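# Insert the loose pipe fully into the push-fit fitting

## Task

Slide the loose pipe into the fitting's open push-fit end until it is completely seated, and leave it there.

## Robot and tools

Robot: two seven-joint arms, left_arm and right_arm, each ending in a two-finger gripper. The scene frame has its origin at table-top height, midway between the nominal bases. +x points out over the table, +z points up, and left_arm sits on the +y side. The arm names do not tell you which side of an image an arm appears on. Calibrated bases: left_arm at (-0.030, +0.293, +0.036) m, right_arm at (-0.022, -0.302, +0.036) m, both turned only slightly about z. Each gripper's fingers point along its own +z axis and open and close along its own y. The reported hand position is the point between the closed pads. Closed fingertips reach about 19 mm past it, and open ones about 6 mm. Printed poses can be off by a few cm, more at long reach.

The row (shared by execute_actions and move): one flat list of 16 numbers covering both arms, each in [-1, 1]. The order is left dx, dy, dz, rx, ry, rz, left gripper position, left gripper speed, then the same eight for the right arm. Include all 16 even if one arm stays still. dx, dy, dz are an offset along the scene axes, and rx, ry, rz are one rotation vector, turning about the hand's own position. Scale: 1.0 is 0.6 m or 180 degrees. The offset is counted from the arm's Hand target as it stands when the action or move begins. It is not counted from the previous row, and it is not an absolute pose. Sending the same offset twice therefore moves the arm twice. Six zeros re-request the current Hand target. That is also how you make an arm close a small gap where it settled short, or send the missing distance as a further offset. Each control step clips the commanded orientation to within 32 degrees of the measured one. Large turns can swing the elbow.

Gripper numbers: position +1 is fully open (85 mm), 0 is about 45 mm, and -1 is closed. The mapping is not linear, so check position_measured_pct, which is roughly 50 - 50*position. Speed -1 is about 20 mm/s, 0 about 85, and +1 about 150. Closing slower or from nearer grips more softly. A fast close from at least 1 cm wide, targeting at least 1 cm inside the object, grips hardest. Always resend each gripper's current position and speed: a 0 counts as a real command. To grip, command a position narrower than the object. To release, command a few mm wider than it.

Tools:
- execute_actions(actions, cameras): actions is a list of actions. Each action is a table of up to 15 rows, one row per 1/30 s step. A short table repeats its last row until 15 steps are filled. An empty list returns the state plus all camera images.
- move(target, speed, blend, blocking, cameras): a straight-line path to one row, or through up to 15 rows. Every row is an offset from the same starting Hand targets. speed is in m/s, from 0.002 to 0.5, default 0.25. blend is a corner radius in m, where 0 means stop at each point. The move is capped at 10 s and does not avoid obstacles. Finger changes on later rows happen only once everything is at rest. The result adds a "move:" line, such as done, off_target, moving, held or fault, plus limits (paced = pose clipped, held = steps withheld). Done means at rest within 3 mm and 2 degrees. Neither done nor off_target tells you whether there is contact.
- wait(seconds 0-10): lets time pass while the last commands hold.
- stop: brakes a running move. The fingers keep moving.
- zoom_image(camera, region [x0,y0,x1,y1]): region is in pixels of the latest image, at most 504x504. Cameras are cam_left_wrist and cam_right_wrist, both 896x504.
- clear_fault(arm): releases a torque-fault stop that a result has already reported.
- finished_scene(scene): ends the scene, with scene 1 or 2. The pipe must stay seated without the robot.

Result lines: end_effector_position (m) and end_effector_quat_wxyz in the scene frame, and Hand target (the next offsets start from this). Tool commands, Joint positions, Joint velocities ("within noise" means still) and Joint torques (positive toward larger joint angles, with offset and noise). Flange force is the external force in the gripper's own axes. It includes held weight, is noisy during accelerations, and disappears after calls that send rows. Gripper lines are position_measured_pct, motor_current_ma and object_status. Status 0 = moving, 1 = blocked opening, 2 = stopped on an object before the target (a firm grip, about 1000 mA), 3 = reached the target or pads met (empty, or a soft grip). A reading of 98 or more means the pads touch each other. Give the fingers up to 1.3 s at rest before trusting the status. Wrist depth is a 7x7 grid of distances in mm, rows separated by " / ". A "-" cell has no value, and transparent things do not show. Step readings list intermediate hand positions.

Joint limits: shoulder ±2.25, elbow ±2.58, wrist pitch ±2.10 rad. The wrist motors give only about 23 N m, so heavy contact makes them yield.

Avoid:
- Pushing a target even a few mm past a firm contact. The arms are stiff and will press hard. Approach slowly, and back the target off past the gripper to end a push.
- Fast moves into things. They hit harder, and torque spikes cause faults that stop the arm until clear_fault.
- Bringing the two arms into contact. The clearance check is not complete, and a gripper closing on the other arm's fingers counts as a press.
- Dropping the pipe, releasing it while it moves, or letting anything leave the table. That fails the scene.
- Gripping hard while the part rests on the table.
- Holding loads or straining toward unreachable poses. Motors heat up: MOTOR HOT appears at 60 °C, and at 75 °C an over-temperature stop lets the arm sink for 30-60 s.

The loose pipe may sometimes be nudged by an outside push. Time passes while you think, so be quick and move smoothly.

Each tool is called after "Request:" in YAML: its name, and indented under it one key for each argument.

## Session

Scene 1 is done. I'll start scene 2.

Request:
execute_actions:
  actions: []

Scene clock: 0.00 s.
left_arm: end_effector_position=(+0.2422, +0.5730, +0.2315) position_measured_pct=0.0 object_status=3 motor_current_ma=0 end_effector_quat_wxyz=(+0.021, +0.836, -0.481, +0.261) | right_arm: end_effector_position=(+0.8342, -0.5152, +0.2731) position_measured_pct=0.0 object_status=3 motor_current_ma=0 end_effector_quat_wxyz=(+0.192, +0.576, -0.407, +0.682)
Joint positions: left_arm=[-1.136 0.397 -0.162 1.902 0.63 1.128 2.01] | right_arm=[-0.186 1.302 0.461 0.923 1.598 0.873 2.034]
Joint velocities: within noise
Joint torques (N m): no reading
Flange force (N): no reading
Wrist depth (mm): cam_left_wrist=[575 550 527 508 489 471 454 / 546 520 501 485 462 449 434 / 516 496 478 461 439 431 417 / 493 477 459 444 428 400 401 / 473 456 441 427 413 398 384 / 453 436 422 410 397 385 367 / 432 417 406 393 382 371 359] | cam_right_wrist=[2652 2987 2809 2521 2310 2092 1956 / 2621 2921 2908 2570 2326 2139 1950 / 2255 2821 2973 2663 2385 2195 1962 / 2210 2833 2973 2729 2465 2210 2009 / 2167 2663 2921 2706 2465 2248 2046 / 2118 2706 2973 2798 2531 1736 1467 / 2318 2631 3014 2821 2610 1567 1438]
Hand target: left_arm +0.2422, +0.5730, +0.2315; +0.021, +0.836, -0.481, +0.261 | right_arm +0.8342, -0.5152, +0.2731; +0.192, +0.576, -0.407, +0.682
Tool commands: left_gripper/position=+1.0 left_gripper/speed=+1.0 right_gripper/position=+1.0 right_gripper/speed=+1.0

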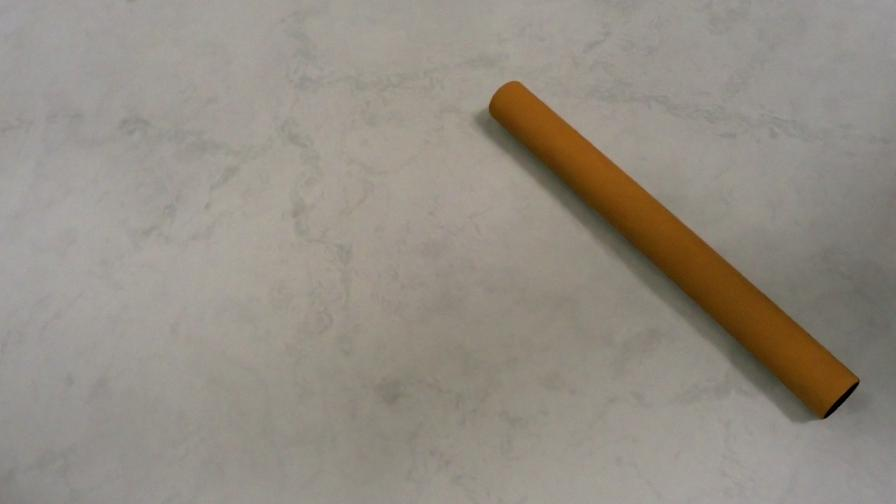

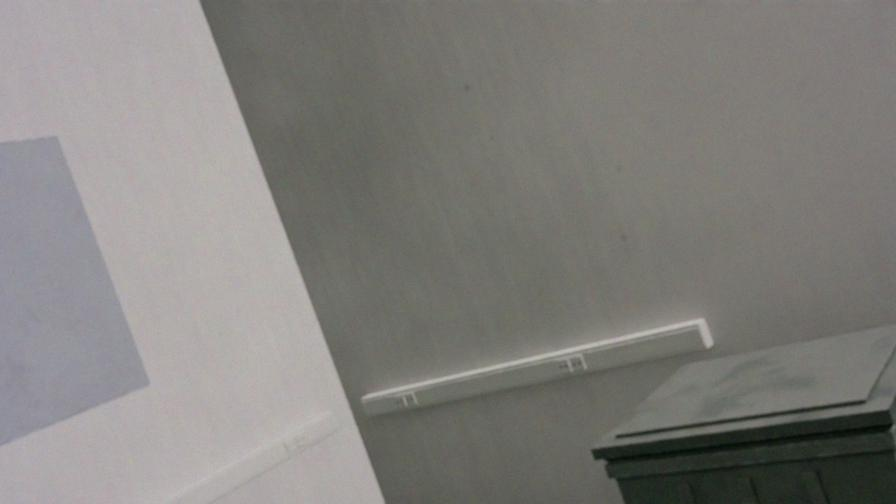

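Request:
move:
  target: [0.0177, -0.2703, 0.1308, 0.0425, 0.1669, 0.2191, 1.0, 1.0, -0.4733, 0.1583, 0.245, 0.39, 0.316, 0.0, 1.0, 1.0]
  speed: 0.12
  cameras: ["all"]

Scene clock: 9.20 s.
left_arm: end_effector_position=(+0.2528, +0.4109, +0.3100) position_measured_pct=0.0 object_status=3 motor_current_ma=0 end_effector_quat_wxyz=(+0.000, +0.986, -0.169, +0.000) | right_arm: end_effector_position=(+0.5502, -0.4203, +0.4201) position_measured_pct=0.0 object_status=3 motor_current_ma=0 end_effector_quat_wxyz=(+0.000, +0.816, -0.577, -0.001)
Joint positions: left_arm=[-0.484 0.035 0.013 1.926 0.001 1.18 3.895] | right_arm=[0.299 0.757 -0.299 0.478 0.217 1.922 3.571]
Joint torques (N m): left_arm=[1.54 -7.56 0.78 -9.3 -0.26 0.1 -0.34] | right_arm=[-2.41 -20.52 1.17 -10.32 -0.02 -0.12 -0.02]
Flange force (N): left_arm=[-6.3 2.1 0.9] | right_arm=no reading
Wrist depth (mm): cam_left_wrist=[456 457 457 456 458 457 458 / 455 456 457 456 457 457 457 / 455 454 455 455 455 456 456 / 454 455 455 455 456 456 456 / 455 454 454 454 455 457 455 / 452 454 454 454 454 455 455 / 454 453 453 454 454 455 455] | cam_right_wrist=[555 559 560 558 558 563 562 / 557 558 558 562 563 561 564 / 557 560 559 563 563 565 565 / 557 558 561 560 562 562 564 / 558 560 561 560 561 562 565 / 558 559 560 563 563 564 567 / 559 560 562 562 560 565 564]
Hand target: left_arm +0.2528, +0.4109, +0.3100; +0.000, +0.986, -0.169, +0.000 | right_arm +0.5502, -0.4202, +0.4201; +0.000, +0.816, -0.577, -0.001
Off the commanded pose: left_arm 0.000 m, 0 deg | right_arm 0.000 m, 0 deg.
move: done

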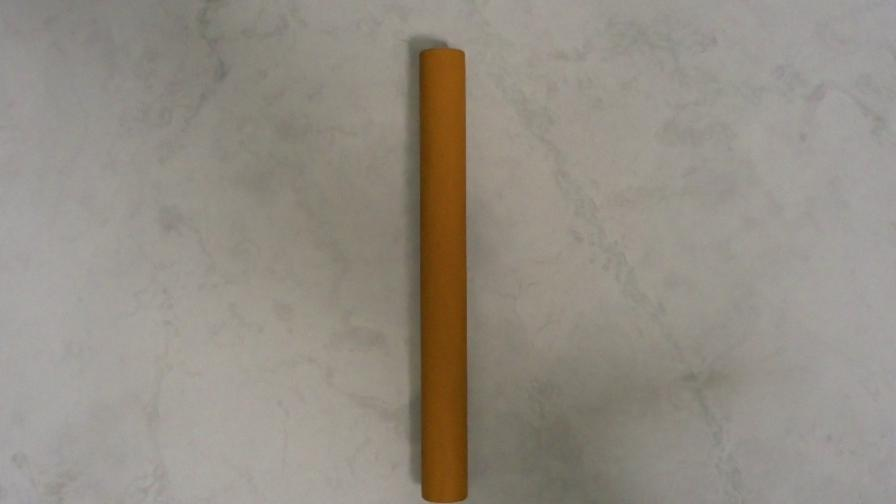

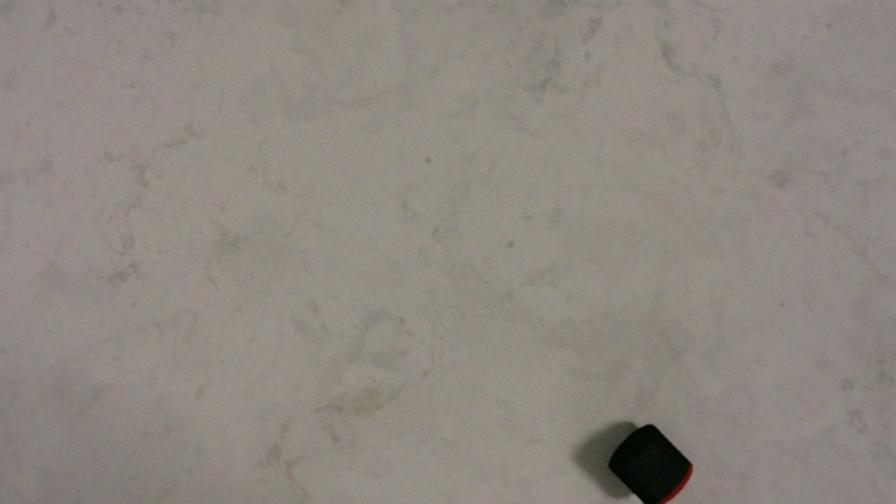

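Request:
zoom_image:
  camera: "cam_right_wrist"
  region: [560, 394, 740, 504]

Request:
zoom_image:
  camera: "cam_left_wrist"
  region: [380, 20, 510, 100]

Request:
zoom_image:
  camera: "cam_left_wrist"
  region: [380, 424, 510, 504]

Scaled by 2.800 from the camera's 896x504 image, which has a finer 1280x720 frame.

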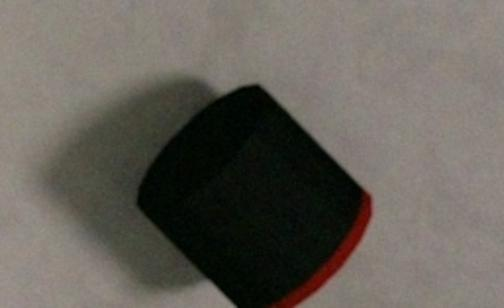

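Scaled by 3.877 from the camera's 896x504 image, which has a finer 1280x720 frame.

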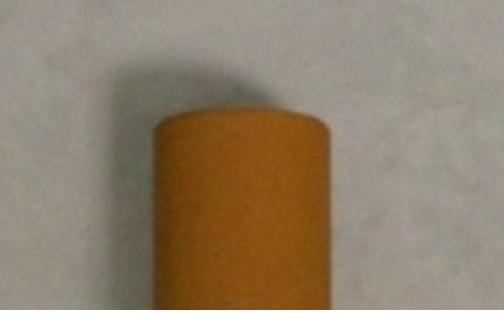

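Scaled by 3.877 from the camera's 896x504 image, which has a finer 1280x720 frame.

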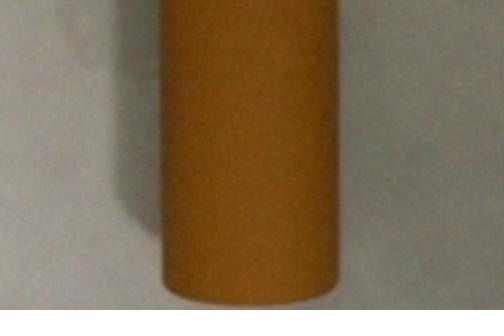

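Request:
move:
  target: [0.1113, -0.0355, -0.2667, 0.0, 0.0, 0.0014, 1.0, 1.0, -0.1642, 0.013, -0.1835, 0.0, 0.0, -0.75, 1.0, 1.0]
  speed: 0.12
  cameras: ["all"]

Scene clock: 22.30 s.
left_arm: end_effector_position=(+0.3196, +0.3896, +0.1500) position_measured_pct=0.0 object_status=3 motor_current_ma=0 end_effector_quat_wxyz=(+0.000, +0.986, -0.167, +0.000) | right_arm: end_effector_position=(+0.4517, -0.4124, +0.3100) position_measured_pct=0.0 object_status=3 motor_current_ma=0 end_effector_quat_wxyz=(+0.001, +0.221, +0.975, +0.000)
Joint positions: left_arm=[-0.367 0.406 0.045 2.064 -0.027 0.672 4.066] | right_arm=[0.155 0.446 0.136 1.385 -0.061 1.314 1.355]
Joint torques (N m): left_arm=[1.54 -12.14 1.1 -6.45 -0.29 0.15 -0.36] | right_arm=[-2.4 -15.52 2.39 -10.49 -0.06 0.04 -0.03]
Flange force (N): left_arm=[-6.4 0.6 -2.0] | right_arm=[9.1 -6.2 3.5]
Wrist depth (mm): cam_left_wrist=[293 294 294 294 295 296 296 / 293 294 295 295 295 296 296 / 293 294 294 295 295 295 296 / 294 294 294 294 295 295 296 / 293 294 294 294 295 295 296 / 294 294 294 294 295 296 296 / 293 294 295 295 295 296 297] | cam_right_wrist=[453 455 454 454 455 454 454 / 454 455 454 453 453 455 454 / 454 451 454 453 454 454 454 / 454 453 454 423 453 454 454 / 451 454 453 454 454 453 452 / 452 451 452 453 454 454 452 / 451 453 453 451 453 453 453]
Hand target: left_arm +0.3196, +0.3896, +0.1500; +0.000, +0.986, -0.167, +0.000 | right_arm +0.4517, -0.4124, +0.3100; +0.001, +0.221, +0.975, +0.000
Off the commanded pose: left_arm 0.000 m, 0 deg | right_arm 0.000 m, 0 deg.
move: done

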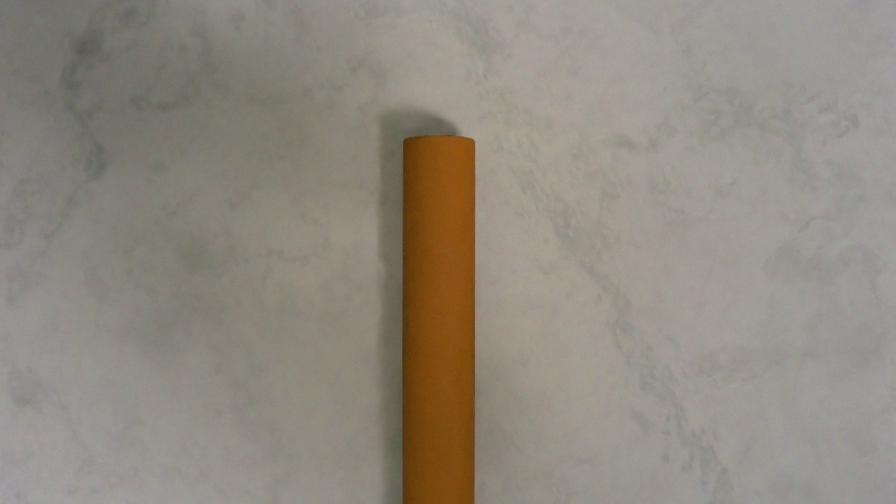

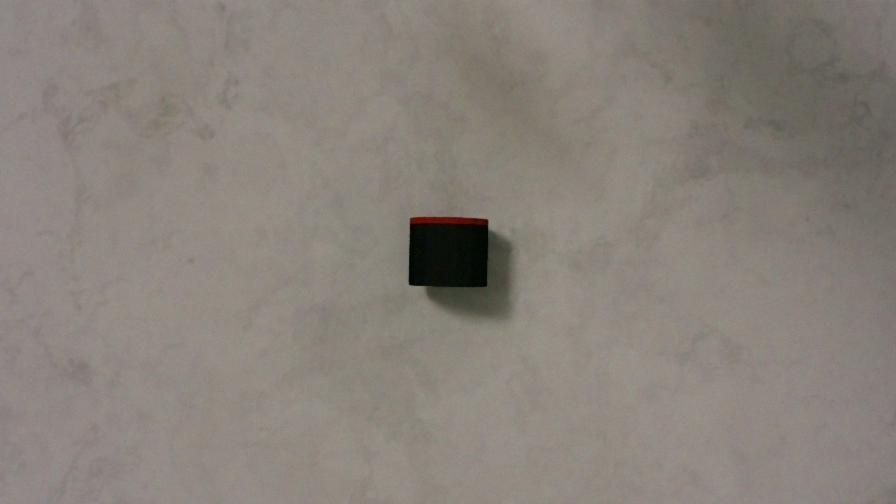

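Request:
zoom_image:
  camera: "cam_right_wrist"
  region: [390, 200, 510, 300]

Request:
zoom_image:
  camera: "cam_left_wrist"
  region: [380, 110, 500, 210]

Scaled by 4.200 from the camera's 896x504 image, which has a finer 1280x720 frame.

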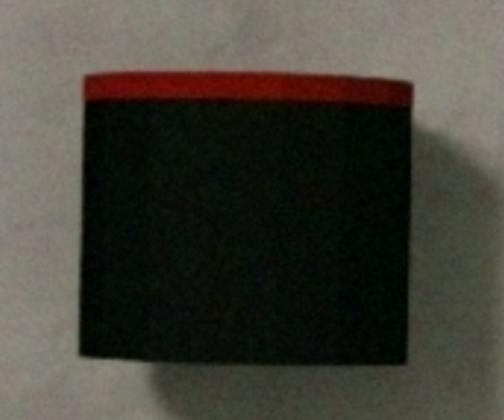

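Scaled by 4.200 from the camera's 896x504 image, which has a finer 1280x720 frame.

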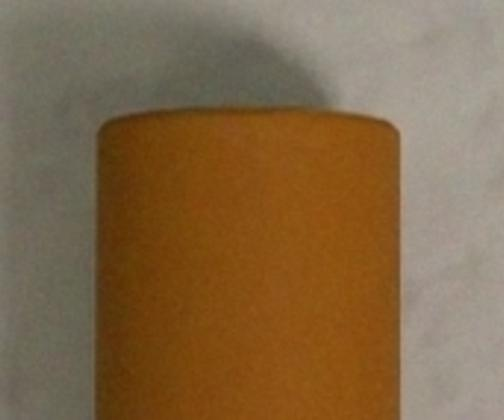

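Request:
move:
  target: [0.0015, 0.0043, -0.15, 0.0, 0.0, 0.0, 0.0, 0.0, -0.0847, 0.0405, -0.2667, 0.0, 0.0, -0.0056, 0.35, 0.0]
  speed: 0.1
  cameras: ["all"]

Scene clock: 25.70 s.
left_arm: end_effector_position=(+0.3205, +0.3921, +0.0600) position_measured_pct=49.8 object_status=3 motor_current_ma=0 end_effector_quat_wxyz=(+0.000, +0.986, -0.167, +0.000) | right_arm: end_effector_position=(+0.4009, -0.3881, +0.1500) position_measured_pct=32.5 object_status=3 motor_current_ma=0 end_effector_quat_wxyz=(+0.001, +0.230, +0.973, +0.000)
Joint positions: left_arm=[-0.358 0.622 0.027 2.134 -0.039 0.385 4.07] | right_arm=[0.13 0.524 0.109 1.845 -0.079 0.775 1.325]
Joint torques (N m): left_arm=[1.53 -13.85 1.22 -4.2 -0.32 0.12 -0.3] | right_arm=[-2.41 -14.6 2.26 -8.08 -0.08 0.07 0.02]
Flange force (N): left_arm=[-5.7 -0.2 -3.2] | right_arm=[6.9 -7.5 0.1]
Wrist depth (mm): cam_left_wrist=[204 204 205 205 205 205 206 / 204 204 205 188 205 206 206 / 204 204 205 184 205 206 206 / 204 204 205 184 205 205 206 / 204 205 205 184 205 205 206 / 204 204 205 184 205 206 205 / 204 205 205 184 205 206 206] | cam_right_wrist=[296 295 295 296 295 295 296 / 295 295 295 295 294 295 295 / 295 294 295 294 295 294 295 / 295 295 294 295 294 294 294 / 294 294 294 294 294 294 294 / 294 294 294 259 294 294 294 / 294 294 294 256 294 293 294]
Hand target: left_arm +0.3205, +0.3921, +0.0600; +0.000, +0.986, -0.167, +0.000 | right_arm +0.4009, -0.3881, +0.1500; +0.001, +0.230, +0.973, +0.000
Off the commanded pose: left_arm 0.000 m, 0 deg | right_arm 0.000 m, 0 deg.
move: done

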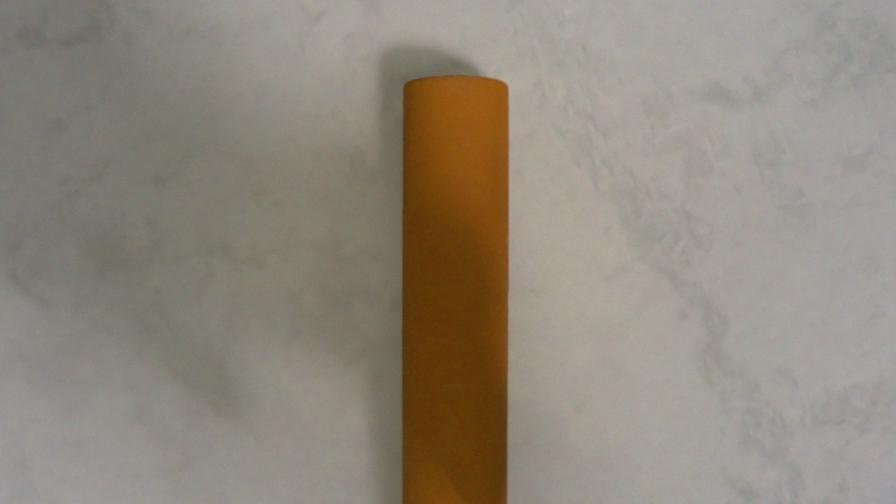

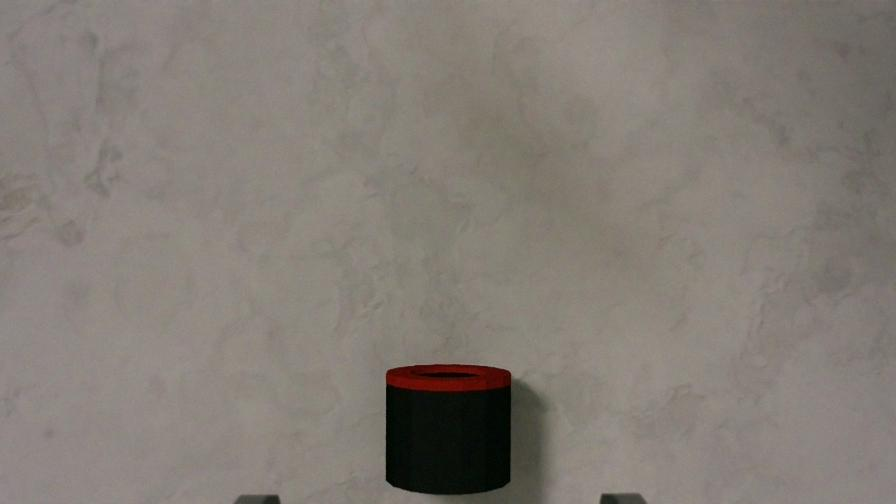

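Request:
move:
  target: [-0.0002, -0.0007, -0.0592, 0.0, 0.0, 0.0, 0.0, 0.0, 0.0058, 0.0003, -0.15, 0.0, 0.0, 0.0, 0.35, 0.0]
  speed: 0.06
  cameras: ["all"]

Scene clock: 28.80 s.
left_arm: end_effector_position=(+0.3204, +0.3917, +0.0245) position_measured_pct=49.8 object_status=3 motor_current_ma=0 end_effector_quat_wxyz=(+0.000, +0.986, -0.167, +0.000) | right_arm: end_effector_position=(+0.4044, -0.3880, +0.0600) position_measured_pct=32.5 object_status=3 motor_current_ma=0 end_effector_quat_wxyz=(+0.001, +0.229, +0.973, +0.000)
Joint positions: left_arm=[-0.351 0.717 0.019 2.145 -0.041 0.28 4.073] | right_arm=[0.15 0.706 0.08 1.901 -0.103 0.537 1.344]
Joint torques (N m): left_arm=[1.51 -14.39 1.19 -3.26 -0.33 0.13 -0.33] | right_arm=[-2.44 -15.86 2.28 -6.3 0.01 0.02 0.01]
Flange force (N): left_arm=[-5.4 -0.3 -3.8] | right_arm=[6.3 -8.4 -1.9]
Wrist depth (mm): cam_left_wrist=[169 169 169 169 170 170 170 / 169 169 169 - 170 170 170 / 169 169 169 - 170 170 170 / 169 169 169 - 170 170 170 / 169 169 169 - 170 170 170 / 169 169 169 - 170 170 170 / 169 169 169 - 170 170 170] | cam_right_wrist=[205 205 205 205 205 205 205 / 205 205 205 205 205 205 205 / 205 205 205 205 205 205 205 / 205 205 205 205 205 205 205 / 204 204 204 204 205 205 205 / 204 204 204 205 204 205 205 / 204 204 204 165 204 204 204]
Hand target: left_arm +0.3204, +0.3917, +0.0245; +0.000, +0.986, -0.167, +0.000 | right_arm +0.4044, -0.3880, +0.0600; +0.001, +0.229, +0.973, +0.000
Off the commanded pose: left_arm 0.000 m, 0 deg | right_arm 0.000 m, 0 deg.
move: done

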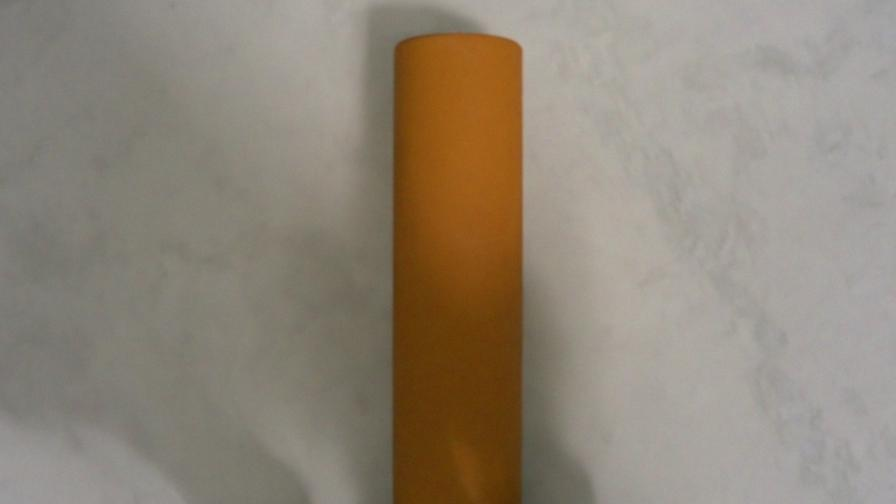

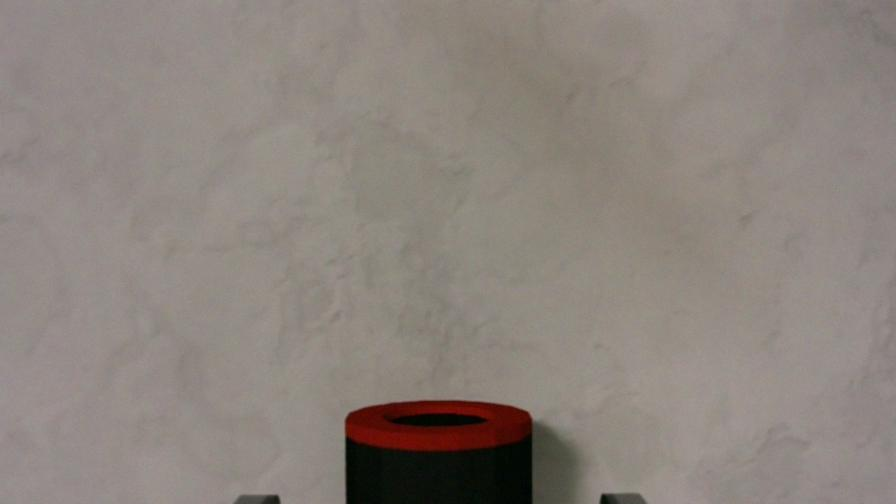

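Request:
move:
  target: [0.0, 0.0, 0.0, 0.0, 0.0, 0.0, -0.42, -1.0, -0.0005, -0.0009, -0.0558, 0.0, 0.0, 0.0, 0.35, 0.0]
  speed: 0.05
  cameras: ["all"]

Scene clock: 30.67 s.
left_arm: end_effector_position=(+0.3204, +0.3917, +0.0245) position_measured_pct=71.0 object_status=0 motor_current_ma=0 end_effector_quat_wxyz=(+0.000, +0.986, -0.167, +0.000) | right_arm: end_effector_position=(+0.4041, -0.3885, +0.0265) position_measured_pct=32.5 object_status=3 motor_current_ma=0 end_effector_quat_wxyz=(+0.001, +0.229, +0.973, +0.000)
Joint positions: left_arm=[-0.351 0.717 0.019 2.145 -0.041 0.28 4.073] | right_arm=[0.16 0.78 0.067 1.911 -0.11 0.453 1.351]
Joint torques (N m): left_arm=[1.51 -14.46 1.21 -3.28 -0.35 0.14 -0.32] | right_arm=[-2.35 -16.29 2.4 -5.71 -0.06 0.04 -0.03]
Flange force (N): left_arm=[-5.4 -0.3 -3.6] | right_arm=[6.6 -8.5 -2.5]
Wrist depth (mm): cam_left_wrist=[169 169 169 169 170 170 170 / 169 169 169 - 170 170 170 / 169 169 169 - 170 170 170 / 169 169 169 - 170 170 170 / 169 169 169 - 170 170 170 / 169 169 169 - 170 170 170 / 169 169 169 - 170 170 170] | cam_right_wrist=[171 171 172 172 172 172 172 / 171 171 172 172 172 171 172 / 171 171 171 172 172 171 171 / 171 171 171 171 171 171 171 / 171 171 171 171 171 171 171 / 171 171 171 171 171 171 171 / 171 171 171 - 171 171 171]
Hand target: left_arm +0.3204, +0.3917, +0.0245; +0.000, +0.986, -0.167, +0.000 | right_arm +0.4041, -0.3885, +0.0265; +0.001, +0.229, +0.973, +0.000
Off the commanded pose: left_arm 0.000 m, 0 deg | right_arm 0.000 m, 0 deg.
move: done

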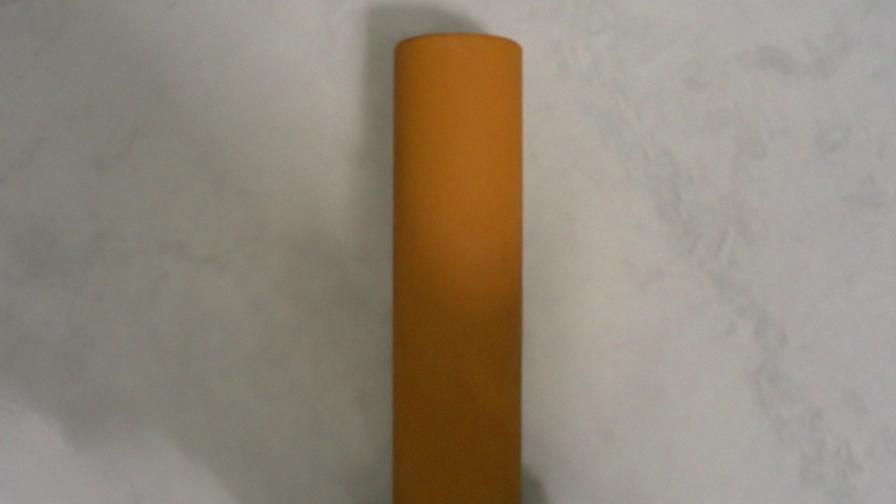

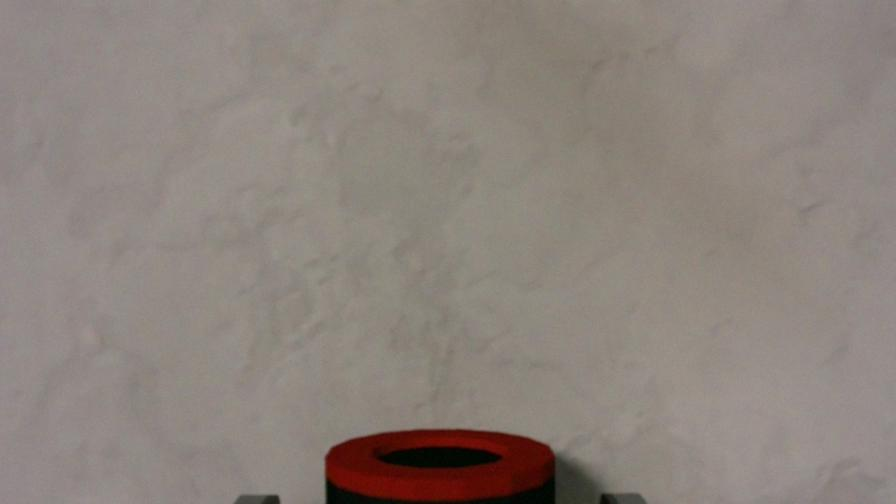

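Request:
move:
  target: [0.0, 0.0, 0.0, 0.0, 0.0, 0.0, -0.48, -1.0, 0.0, 0.0, 0.0, 0.0, 0.0, 0.0, -0.02, -1.0]
  speed: 0.02

Request:
wait:
  seconds: 0.8

Scene clock: 32.07 s.
left_arm: end_effector_position=(+0.3204, +0.3917, +0.0245) position_measured_pct=74.0 object_status=3 motor_current_ma=0 end_effector_quat_wxyz=(+0.000, +0.986, -0.167, +0.000) | right_arm: end_effector_position=(+0.4041, -0.3885, +0.0265) position_measured_pct=51.1 object_status=0 motor_current_ma=0 end_effector_quat_wxyz=(+0.001, +0.229, +0.973, +0.000)
Joint positions: left_arm=[-0.351 0.717 0.019 2.145 -0.041 0.28 4.073] | right_arm=[0.16 0.78 0.067 1.911 -0.11 0.453 1.351]
Joint torques (N m): left_arm=[1.51 -14.34 1.21 -3.24 -0.3 0.17 -0.35] | right_arm=[-2.47 -16.32 2.35 -5.7 -0.06 0.07 -0.05]
Flange force (N): left_arm=[-5.4 -0.3 -3.9] | right_arm=[6.5 -8.8 -2.3]
Wrist depth (mm): cam_left_wrist=[169 169 169 169 170 170 170 / 169 169 169 - 170 170 170 / 169 169 169 - 170 170 170 / 169 169 169 - 170 170 170 / 169 169 169 - 170 170 170 / 169 169 169 - 170 170 170 / 169 169 169 - 170 170 170] | cam_right_wrist=[172 171 172 172 172 172 172 / 171 172 171 172 172 172 172 / 171 171 172 171 172 172 172 / 171 171 171 171 171 171 171 / 171 171 171 171 171 171 172 / 171 171 171 171 171 171 171 / 171 171 171 - 171 171 171]
Hand target: left_arm +0.3204, +0.3917, +0.0245; +0.000, +0.986, -0.167, +0.000 | right_arm +0.4041, -0.3885, +0.0265; +0.001, +0.229, +0.973, +0.000
Off the commanded pose: left_arm 0.000 m, 0 deg | right_arm 0.000 m, 0 deg.
move: done

Scene clock: 32.87 s.
left_arm: end_effector_position=(+0.3204, +0.3917, +0.0245) position_measured_pct=74.0 object_status=3 motor_current_ma=0 end_effector_quat_wxyz=(+0.000, +0.986, -0.167, +0.000) | right_arm: end_effector_position=(+0.4041, -0.3885, +0.0265) position_measured_pct=51.1 object_status=3 motor_current_ma=0 end_effector_quat_wxyz=(+0.001, +0.229, +0.973, +0.000)
Joint positions: left_arm=[-0.351 0.717 0.019 2.145 -0.041 0.28 4.073] | right_arm=[0.16 0.78 0.067 1.911 -0.11 0.453 1.351]
Joint torques (N m): left_arm=[1.51 -14.46 1.25 -3.25 -0.31 0.14 -0.34] | right_arm=[-2.39 -16.24 2.29 -5.73 -0.07 0 0.04]
Flange force (N): left_arm=[-5.3 -0.3 -3.6] | right_arm=[6.6 -8.4 -2.7]
Wrist depth (mm): cam_left_wrist=[169 169 169 169 170 170 170 / 169 169 169 - 170 170 170 / 169 169 169 - 170 170 170 / 169 169 169 - 170 170 170 / 169 169 169 - 170 170 170 / 169 169 169 - 170 170 170 / 169 169 169 - 170 170 170] | cam_right_wrist=[172 171 171 172 172 172 172 / 172 171 171 172 172 172 172 / 171 171 171 171 172 171 171 / 171 171 171 171 172 171 171 / 171 171 171 171 171 171 171 / 171 171 171 171 171 171 171 / 170 171 171 - 171 171 171]
Hand target: left_arm +0.3204, +0.3917, +0.0245; +0.000, +0.986, -0.167, +0.000 | right_arm +0.4041, -0.3885, +0.0265; +0.001, +0.229, +0.973, +0.000
Tool commands: left_gripper/position=-0.48 left_gripper/speed=-1.0 right_gripper/position=-0.02 right_gripper/speed=-1.0
Off the commanded pose: left_arm 0.000 m, 0 deg | right_arm 0.000 m, 0 deg.
wait: 0.80 s; at rest by 0.17 s

Request:
move:
  target: [0.0, 0.0, 0.0, 0.0, 0.0, 0.0, -0.51, -1.0, 0.0, 0.0, 0.0, 0.0, 0.0, 0.0, -0.08, -1.0]
  speed: 0.02

Request:
wait:
  seconds: 0.5

Scene clock: 33.47 s.
left_arm: end_effector_position=(+0.3204, +0.3917, +0.0245) position_measured_pct=75.3 object_status=0 motor_current_ma=260 end_effector_quat_wxyz=(+0.000, +0.986, -0.167, +0.000) | right_arm: end_effector_position=(+0.4041, -0.3885, +0.0265) position_measured_pct=54.1 object_status=3 motor_current_ma=0 end_effector_quat_wxyz=(+0.001, +0.229, +0.973, +0.000)
Joint positions: left_arm=[-0.351 0.717 0.019 2.145 -0.041 0.28 4.073] | right_arm=[0.16 0.78 0.067 1.911 -0.11 0.453 1.351]
Joint torques (N m): left_arm=[1.52 -11.56 1.13 -3.29 -0.33 -0.28 -0.35] | right_arm=[-2.5 -16.23 2.35 -5.69 -0.01 0.02 0.04]
Flange force (N): left_arm=[-6.4 0.5 -12.7] | right_arm=[6.4 -8.6 -2.7]
Wrist depth (mm): cam_left_wrist=[169 169 169 169 170 170 170 / 169 169 169 - 170 170 170 / 169 169 169 - 170 170 170 / 169 169 169 - 170 170 170 / 169 169 169 - 170 170 170 / 169 169 169 - 170 170 170 / 169 169 169 - 170 170 170] | cam_right_wrist=[171 172 172 172 172 172 172 / 171 172 172 172 172 172 172 / 171 171 171 171 171 171 172 / 171 171 171 171 171 171 171 / 171 171 171 171 171 171 171 / 171 171 171 171 171 171 171 / 170 171 171 - 171 171 171]
Hand target: left_arm +0.3204, +0.3917, +0.0245; +0.000, +0.986, -0.167, +0.000 | right_arm +0.4041, -0.3885, +0.0265; +0.001, +0.229, +0.973, +0.000
Off the commanded pose: left_arm 0.000 m, 0 deg | right_arm 0.000 m, 0 deg.
move: done

Scene clock: 33.97 s.
left_arm: end_effector_position=(+0.3204, +0.3917, +0.0245) position_measured_pct=75.3 object_status=3 motor_current_ma=310 end_effector_quat_wxyz=(+0.000, +0.986, -0.167, +0.000) | right_arm: end_effector_position=(+0.4041, -0.3885, +0.0265) position_measured_pct=54.1 object_status=3 motor_current_ma=0 end_effector_quat_wxyz=(+0.001, +0.229, +0.973, +0.000)
Joint positions: left_arm=[-0.351 0.717 0.019 2.145 -0.041 0.28 4.073] | right_arm=[0.16 0.78 0.067 1.911 -0.11 0.453 1.351]
Joint torques (N m): left_arm=[1.58 -11.18 1.13 -3.37 -0.35 -0.38 -0.33] | right_arm=[-2.49 -16.21 2.33 -5.74 -0.05 0.06 -0.04]
Flange force (N): left_arm=[-6.8 0.5 -14.0] | right_arm=[6.7 -8.9 -2.6]
Wrist depth (mm): cam_left_wrist=[169 169 169 169 170 170 170 / 169 169 169 - 170 170 170 / 169 169 169 - 170 170 170 / 169 169 169 - 170 170 170 / 169 169 169 - 170 170 170 / 169 169 169 - 170 170 170 / 169 169 169 - 170 170 170] | cam_right_wrist=[172 172 172 172 172 172 172 / 171 172 172 172 171 172 172 / 171 171 171 171 172 171 172 / 171 171 171 171 172 171 172 / 171 171 171 171 171 171 171 / 171 171 171 171 171 171 171 / 171 171 171 - 171 171 171]
Hand target: left_arm +0.3204, +0.3917, +0.0245; +0.000, +0.986, -0.167, +0.000 | right_arm +0.4041, -0.3885, +0.0265; +0.001, +0.229, +0.973, +0.000
Tool commands: left_gripper/position=-0.51 left_gripper/speed=-1.0 right_gripper/position=-0.08 right_gripper/speed=-1.0
Off the commanded pose: left_arm 0.000 m, 0 deg | right_arm 0.000 m, 0 deg.
wait: 0.50 s; at rest by 0.17 s

Request:
move:
  target: [0.0, 0.0, 0.0, 0.0, 0.0, 0.0, -0.51, -1.0, 0.0, 0.0, 0.0, 0.0, 0.0, 0.0, -0.11, -1.0]
  speed: 0.02

Request:
wait:
  seconds: 0.5

Scene clock: 34.70 s.
left_arm: end_effector_position=(+0.3204, +0.3917, +0.0245) position_measured_pct=75.3 object_status=3 motor_current_ma=310 end_effector_quat_wxyz=(+0.000, +0.986, -0.167, +0.000) | right_arm: end_effector_position=(+0.4041, -0.3885, +0.0265) position_measured_pct=55.4 object_status=3 motor_current_ma=70 end_effector_quat_wxyz=(+0.001, +0.229, +0.973, +0.000)
Joint positions: left_arm=[-0.351 0.717 0.019 2.145 -0.041 0.28 4.073] | right_arm=[0.16 0.78 0.067 1.911 -0.11 0.453 1.351]
Joint torques (N m): left_arm=[1.55 -11.18 1.16 -3.36 -0.32 -0.4 -0.38] | right_arm=[-2.46 -15.36 2.31 -5.44 -0.02 -0.01 -0.05]
Flange force (N): left_arm=[-6.6 0.6 -14.1] | right_arm=[6.5 -8.7 -4.7]
Wrist depth (mm): cam_left_wrist=[169 169 169 169 170 170 170 / 169 169 169 - 170 170 170 / 169 169 169 - 170 170 170 / 169 169 169 - 169 170 170 / 169 169 169 - 170 170 170 / 169 169 169 - 170 170 170 / 169 169 169 - 170 170 170] | cam_right_wrist=[172 172 172 172 172 172 172 / 172 172 171 172 172 171 172 / 172 171 171 171 171 172 172 / 171 171 171 171 171 171 171 / 171 171 171 171 171 171 171 / 171 171 171 171 171 171 171 / 171 171 171 - 171 171 171]
Hand target: left_arm +0.3204, +0.3917, +0.0245; +0.000, +0.986, -0.167, +0.000 | right_arm +0.4041, -0.3885, +0.0265; +0.001, +0.229, +0.973, +0.000
Off the commanded pose: left_arm 0.000 m, 0 deg | right_arm 0.000 m, 0 deg.
move: done

Scene clock: 35.20 s.
left_arm: end_effector_position=(+0.3204, +0.3917, +0.0245) position_measured_pct=75.3 object_status=3 motor_current_ma=310 end_effector_quat_wxyz=(+0.000, +0.986, -0.167, +0.000) | right_arm: end_effector_position=(+0.4041, -0.3885, +0.0265) position_measured_pct=55.4 object_status=3 motor_current_ma=70 end_effector_quat_wxyz=(+0.001, +0.229, +0.973, +0.000)
Joint positions: left_arm=[-0.351 0.717 0.019 2.145 -0.041 0.28 4.073] | right_arm=[0.16 0.78 0.067 1.911 -0.11 0.453 1.351]
Joint torques (N m): left_arm=[1.59 -11.13 1.1 -3.36 -0.35 -0.39 -0.34] | right_arm=[-2.33 -15.42 2.33 -5.42 0.01 -0.04 0.03]
Flange force (N): left_arm=[-6.8 0.4 -14.2] | right_arm=[6.4 -8.2 -4.7]
Wrist depth (mm): cam_left_wrist=[169 169 169 169 169 170 170 / 169 169 169 - 170 170 170 / 169 169 169 - 170 170 170 / 169 169 169 - 170 170 170 / 169 169 169 - 170 170 170 / 169 169 169 - 170 170 170 / 169 169 169 - 170 170 170] | cam_right_wrist=[172 172 172 172 172 172 172 / 171 171 171 172 171 172 172 / 171 171 171 171 172 172 172 / 171 171 171 171 171 171 171 / 171 171 171 171 171 171 171 / 171 171 171 171 171 171 171 / 171 171 171 - 171 171 171]
Hand target: left_arm +0.3204, +0.3917, +0.0245; +0.000, +0.986, -0.167, +0.000 | right_arm +0.4041, -0.3885, +0.0265; +0.001, +0.229, +0.973, +0.000
Tool commands: left_gripper/position=-0.51 left_gripper/speed=-1.0 right_gripper/position=-0.11 right_gripper/speed=-1.0
Off the commanded pose: left_arm 0.000 m, 0 deg | right_arm 0.000 m, 0 deg.
wait: 0.50 s; at rest by 0.17 s

Request:
move:
  target: [0.0, 0.0, 0.0, 0.0, 0.0, 0.0, -0.51, -1.0, 0.0, 0.0, 0.0, 0.0, 0.0, 0.0, -0.125, -1.0]
  speed: 0.02

Request:
wait:
  seconds: 0.5

Scene clock: 35.83 s.
left_arm: end_effector_position=(+0.3204, +0.3917, +0.0245) position_measured_pct=75.3 object_status=3 motor_current_ma=310 end_effector_quat_wxyz=(+0.000, +0.986, -0.167, +0.000) | right_arm: end_effector_position=(+0.4041, -0.3885, +0.0265) position_measured_pct=55.8 object_status=0 motor_current_ma=240 end_effector_quat_wxyz=(+0.001, +0.229, +0.973, +0.000)
Joint positions: left_arm=[-0.351 0.717 0.019 2.145 -0.041 0.28 4.073] | right_arm=[0.16 0.78 0.067 1.911 -0.11 0.453 1.351]
Joint torques (N m): left_arm=[1.57 -11.22 1.17 -3.37 -0.38 -0.38 -0.35] | right_arm=[-2.45 -14.13 2.24 -5.8 -0.03 -0.43 0.03]
Flange force (N): left_arm=[-6.7 0.5 -13.9] | right_arm=[8.0 -9.0 -8.5]
Wrist depth (mm): cam_left_wrist=[169 169 169 169 170 170 170 / 169 169 169 - 170 170 170 / 169 169 169 - 170 170 170 / 169 169 169 - 170 170 170 / 169 169 169 - 170 170 170 / 169 169 169 - 170 170 170 / 169 169 169 - 170 170 170] | cam_right_wrist=[172 172 172 172 172 172 172 / 171 171 171 172 172 172 172 / 171 171 172 172 171 172 172 / 171 171 171 171 171 171 171 / 171 171 171 171 171 171 171 / 171 171 171 171 171 171 171 / 171 171 171 - 171 171 171]
Hand target: left_arm +0.3204, +0.3917, +0.0245; +0.000, +0.986, -0.167, +0.000 | right_arm +0.4041, -0.3885, +0.0265; +0.001, +0.229, +0.973, +0.000
Off the commanded pose: left_arm 0.000 m, 0 deg | right_arm 0.000 m, 0 deg.
move: done

Scene clock: 36.33 s.
left_arm: end_effector_position=(+0.3204, +0.3917, +0.0245) position_measured_pct=75.3 object_status=3 motor_current_ma=310 end_effector_quat_wxyz=(+0.000, +0.986, -0.167, +0.000) | right_arm: end_effector_position=(+0.4041, -0.3885, +0.0265) position_measured_pct=55.8 object_status=3 motor_current_ma=240 end_effector_quat_wxyz=(+0.001, +0.229, +0.973, +0.000)
Joint positions: left_arm=[-0.351 0.717 0.019 2.145 -0.041 0.28 4.073] | right_arm=[0.16 0.78 0.067 1.911 -0.11 0.453 1.351]
Joint torques (N m): left_arm=[1.56 -11.15 1.15 -3.23 -0.35 -0.4 -0.32] | right_arm=[-2.4 -14.17 2.21 -5.83 -0.08 -0.48 0.05]
Flange force (N): left_arm=[-6.3 0.3 -14.2] | right_arm=[8.0 -8.8 -8.6]
Wrist depth (mm): cam_left_wrist=[169 169 169 169 170 170 170 / 169 169 169 - 170 170 170 / 169 169 169 - 170 170 170 / 169 169 169 - 170 170 170 / 169 169 169 - 170 170 170 / 169 169 169 - 170 170 170 / 169 169 169 - 170 170 170] | cam_right_wrist=[172 172 172 172 172 172 172 / 171 171 172 171 172 172 172 / 171 171 171 172 171 172 172 / 171 171 171 171 171 171 172 / 171 171 171 171 171 171 171 / 171 171 171 171 171 171 171 / 171 171 171 - 171 171 171]
Hand target: left_arm +0.3204, +0.3917, +0.0245; +0.000, +0.986, -0.167, +0.000 | right_arm +0.4041, -0.3885, +0.0265; +0.001, +0.229, +0.973, +0.000
Tool commands: left_gripper/position=-0.51 left_gripper/speed=-1.0 right_gripper/position=-0.125 right_gripper/speed=-1.0
Off the commanded pose: left_arm 0.000 m, 0 deg | right_arm 0.000 m, 0 deg.
wait: 0.50 s; at rest by 0.17 s

Both are softly gripped. I'll lift them 20 mm, then tighten the grips in the air.

Request:
move:
  target: [0.0, 0.0, 0.0333, 0.0, 0.0, 0.0, -0.51, -1.0, 0.0, 0.0, 0.0333, 0.0, 0.0, 0.0, -0.125, -1.0]
  speed: 0.03
  cameras: ["all"]

Request:
move:
  target: [0.0, 0.0, 0.0, 0.0, 0.0, 0.0, -0.6, -1.0, 0.0, 0.0, 0.0, 0.0, 0.0, 0.0, -0.22, -1.0]
  speed: 0.03

Request:
wait:
  seconds: 1.0

Scene clock: 37.50 s.
left_arm: end_effector_position=(+0.3204, +0.3917, +0.0444) position_measured_pct=75.3 object_status=3 motor_current_ma=310 end_effector_quat_wxyz=(+0.000, +0.986, -0.167, +0.000) | right_arm: end_effector_position=(+0.4041, -0.3885, +0.0465) position_measured_pct=55.8 object_status=3 motor_current_ma=240 end_effector_quat_wxyz=(+0.001, +0.229, +0.973, +0.000)
Joint positions: left_arm=[-0.354 0.663 0.023 2.141 -0.04 0.338 4.072] | right_arm=[0.155 0.735 0.075 1.907 -0.106 0.502 1.348]
Joint torques (N m): left_arm=[1.54 -14.44 1.22 -3.92 -0.31 0.11 -0.35] | right_arm=[-2.43 -16.16 2.38 -6.18 -0.09 0 -0.02]
Flange force (N): left_arm=[-5.7 -0.2 -2.6] | right_arm=[6.6 -8.6 -1.8]
Wrist depth (mm): cam_left_wrist=[190 190 190 190 190 190 190 / 190 190 190 - 190 190 190 / 190 190 190 - 190 190 190 / 190 190 190 - 190 190 190 / 189 190 190 - 190 190 190 / 189 189 190 - 190 189 189 / 189 189 189 - 189 189 189] | cam_right_wrist=[190 190 190 190 190 191 191 / 190 190 190 190 190 191 191 / 190 190 190 190 190 191 191 / 190 190 190 190 190 191 191 / 190 190 190 190 191 191 191 / 190 190 190 190 191 191 191 / 190 190 190 - 191 191 191]
Hand target: left_arm +0.3204, +0.3917, +0.0444; +0.000, +0.986, -0.167, +0.000 | right_arm +0.4041, -0.3885, +0.0465; +0.001, +0.229, +0.973, +0.000
Off the commanded pose: left_arm 0.000 m, 0 deg | right_arm 0.000 m, 0 deg.
move: done

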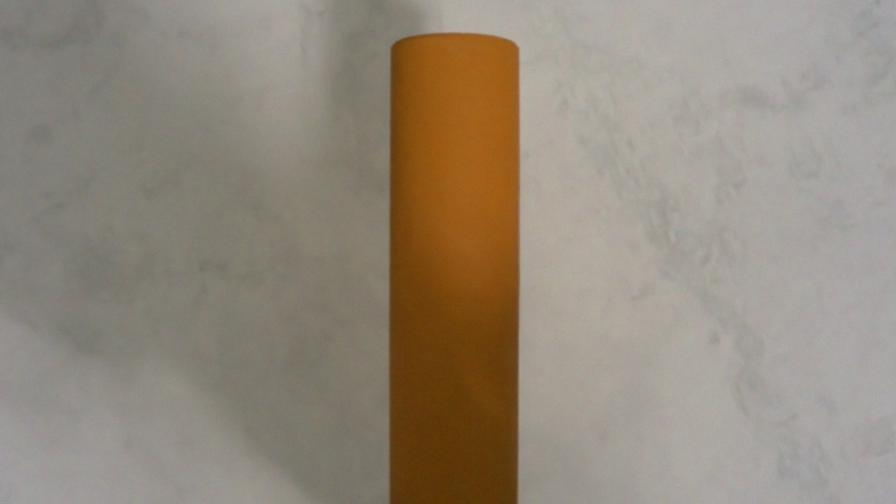

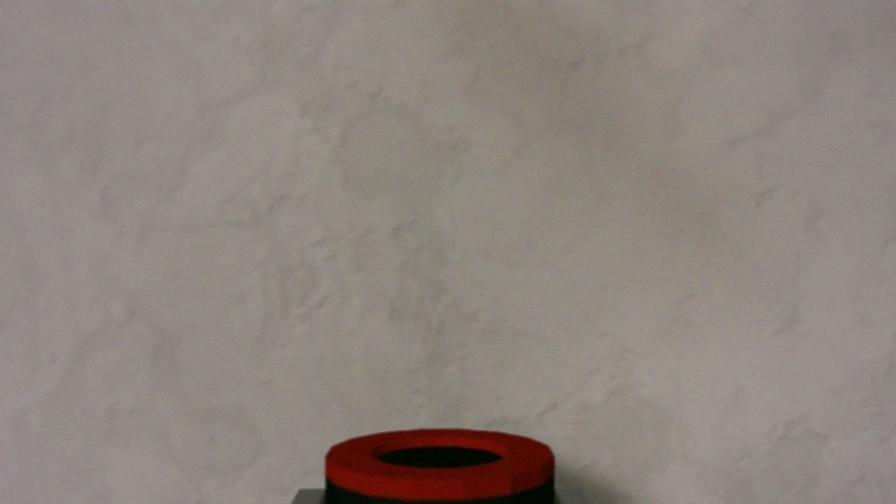

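Scene clock: 38.03 s.
left_arm: end_effector_position=(+0.3204, +0.3917, +0.0444) position_measured_pct=76.6 object_status=0 motor_current_ma=1000 end_effector_quat_wxyz=(+0.000, +0.986, -0.167, +0.000) | right_arm: end_effector_position=(+0.4041, -0.3885, +0.0465) position_measured_pct=56.7 object_status=0 motor_current_ma=1000 end_effector_quat_wxyz=(+0.001, +0.229, +0.973, +0.000)
Joint positions: left_arm=[-0.354 0.663 0.023 2.141 -0.04 0.338 4.072] | right_arm=[0.155 0.735 0.075 1.907 -0.106 0.502 1.348]
Joint torques (N m): left_arm=[1.59 -14.54 1.23 -3.96 -0.34 0.1 -0.32] | right_arm=[-2.4 -16.22 2.3 -6.24 -0.03 0.01 0.01]
Flange force (N): left_arm=[-5.8 -0.3 -2.3] | right_arm=[6.8 -8.5 -1.7]
Wrist depth (mm): cam_left_wrist=[190 190 190 190 190 190 190 / 190 190 190 - 190 190 190 / 190 190 190 - 190 190 190 / 190 190 190 - 190 190 190 / 190 190 190 - 190 190 190 / 189 189 190 - 190 189 190 / 189 189 189 - 189 189 190] | cam_right_wrist=[189 190 190 190 190 191 191 / 190 190 190 190 191 191 191 / 190 190 190 190 190 191 191 / 190 190 190 190 191 191 191 / 190 190 190 190 191 190 191 / 190 190 190 190 191 191 191 / 190 190 190 - 191 191 191]
Hand target: left_arm +0.3204, +0.3917, +0.0444; +0.000, +0.986, -0.167, +0.000 | right_arm +0.4041, -0.3885, +0.0465; +0.001, +0.229, +0.973, +0.000
Off the commanded pose: left_arm 0.000 m, 0 deg | right_arm 0.000 m, 0 deg.
move: done

Scene clock: 39.03 s.
left_arm: end_effector_position=(+0.3204, +0.3917, +0.0444) position_measured_pct=76.6 object_status=2 motor_current_ma=1000 end_effector_quat_wxyz=(+0.000, +0.986, -0.167, +0.000) | right_arm: end_effector_position=(+0.4041, -0.3885, +0.0465) position_measured_pct=56.7 object_status=2 motor_current_ma=1000 end_effector_quat_wxyz=(+0.001, +0.229, +0.973, +0.000)
Joint positions: left_arm=[-0.354 0.663 0.023 2.141 -0.04 0.338 4.072] | right_arm=[0.155 0.735 0.075 1.907 -0.106 0.502 1.348]
Joint torques (N m): left_arm=[1.52 -14.54 1.21 -3.95 -0.3 0.1 -0.33] | right_arm=[-2.44 -16.22 2.38 -6.14 -0.09 -0.09 0.03]
Flange force (N): left_arm=[-5.6 -0.2 -2.3] | right_arm=[6.2 -8.4 -2.0]
Wrist depth (mm): cam_left_wrist=[190 190 190 190 190 190 190 / 190 190 190 - 190 190 190 / 190 190 190 - 190 190 190 / 190 190 190 - 190 190 190 / 190 190 190 - 190 190 190 / 190 189 190 - 190 190 190 / 189 189 189 - 189 189 190] | cam_right_wrist=[190 190 190 190 190 191 191 / 189 190 190 190 190 191 191 / 190 190 190 190 190 191 191 / 190 190 190 190 191 191 191 / 190 190 190 190 191 191 191 / 190 190 190 191 191 191 191 / 190 190 190 - 191 191 191]
Hand target: left_arm +0.3204, +0.3917, +0.0444; +0.000, +0.986, -0.167, +0.000 | right_arm +0.4041, -0.3885, +0.0465; +0.001, +0.229, +0.973, +0.000
Tool commands: left_gripper/position=-0.6 left_gripper/speed=-1.0 right_gripper/position=-0.22 right_gripper/speed=-1.0
Off the commanded pose: left_arm 0.000 m, 0 deg | right_arm 0.000 m, 0 deg.
wait: 1.00 s; at rest by 0.17 s

Request:
move:
  target: [0.016, -0.3695, 0.3593, -0.1926, 0.0326, 0.1033, -0.6, -1.0, 0.1265, 0.3642, 0.345, 0.191, -0.0449, 0.1426, -0.22, -1.0]
  speed: 0.12
  cameras: ["all"]

Scene clock: 43.80 s.
left_arm: end_effector_position=(+0.3300, +0.1700, +0.2600) position_measured_pct=76.6 object_status=2 motor_current_ma=1000 end_effector_quat_wxyz=(+0.301, +0.954, +0.000, +0.000) | right_arm: end_effector_position=(+0.4800, -0.1700, +0.2535) position_measured_pct=56.7 object_status=2 motor_current_ma=1000 end_effector_quat_wxyz=(+0.000, +0.000, +0.954, +0.301)
Joint positions: left_arm=[-0.514 0.321 0.382 1.994 0.576 1.03 4.213] | right_arm=[0.362 0.619 -0.415 1.512 -0.433 1.064 1.742]
Joint torques (N m): left_arm=[1.52 -10.28 2.55 -7.54 1.12 1.07 -0.36] | right_arm=[-2.35 -16.82 -1.38 -9.55 -1.61 0.29 -0.06]
Flange force (N): left_arm=[-6.9 -1.0 -1.7] | right_arm=[13.3 -3.2 -1.0]
Wrist depth (mm): cam_left_wrist=[357 385 418 458 504 574 649 / 357 385 410 465 - 574 649 / 357 384 411 464 - 560 650 / 356 384 404 464 - 574 649 / 356 384 411 463 - 573 649 / 356 384 410 464 - 572 649 / 356 383 403 462 - 573 649] | cam_right_wrist=[345 378 411 461 510 587 666 / 345 378 413 458 508 585 668 / 345 379 412 452 508 585 664 / 345 378 410 459 508 585 665 / 344 378 411 458 509 584 668 / 345 377 410 458 506 584 664 / 345 372 - 441 520 584 664]
Hand target: left_arm +0.3300, +0.1700, +0.2600; +0.301, +0.954, +0.000, +0.000 | right_arm +0.4800, -0.1700, +0.2535; +0.000, +0.000, +0.954, +0.301
Off the commanded pose: left_arm 0.000 m, 0 deg | right_arm 0.000 m, 0 deg.
move: done

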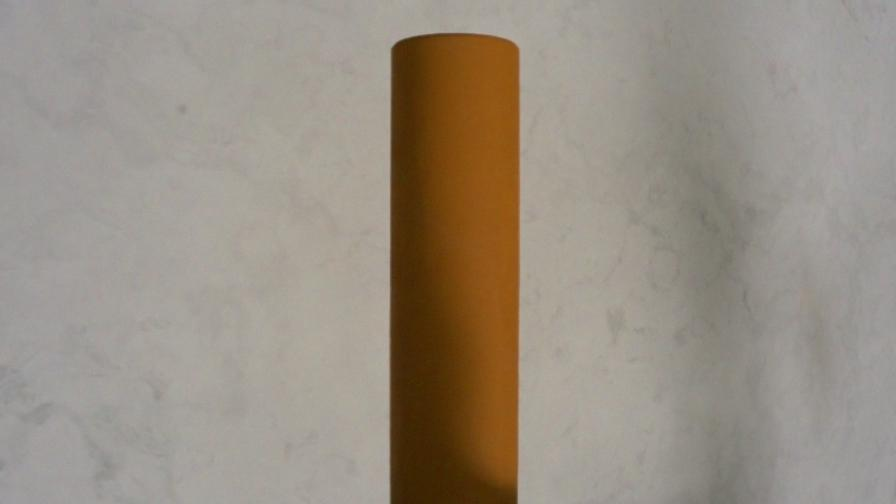

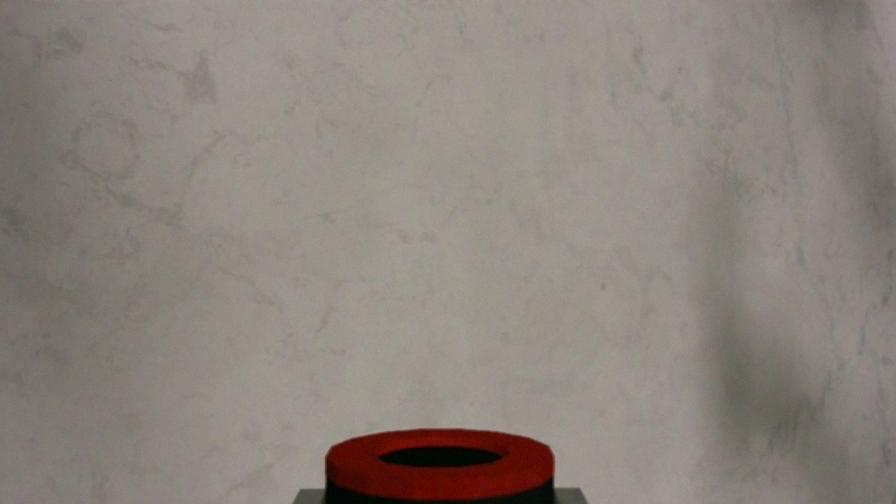

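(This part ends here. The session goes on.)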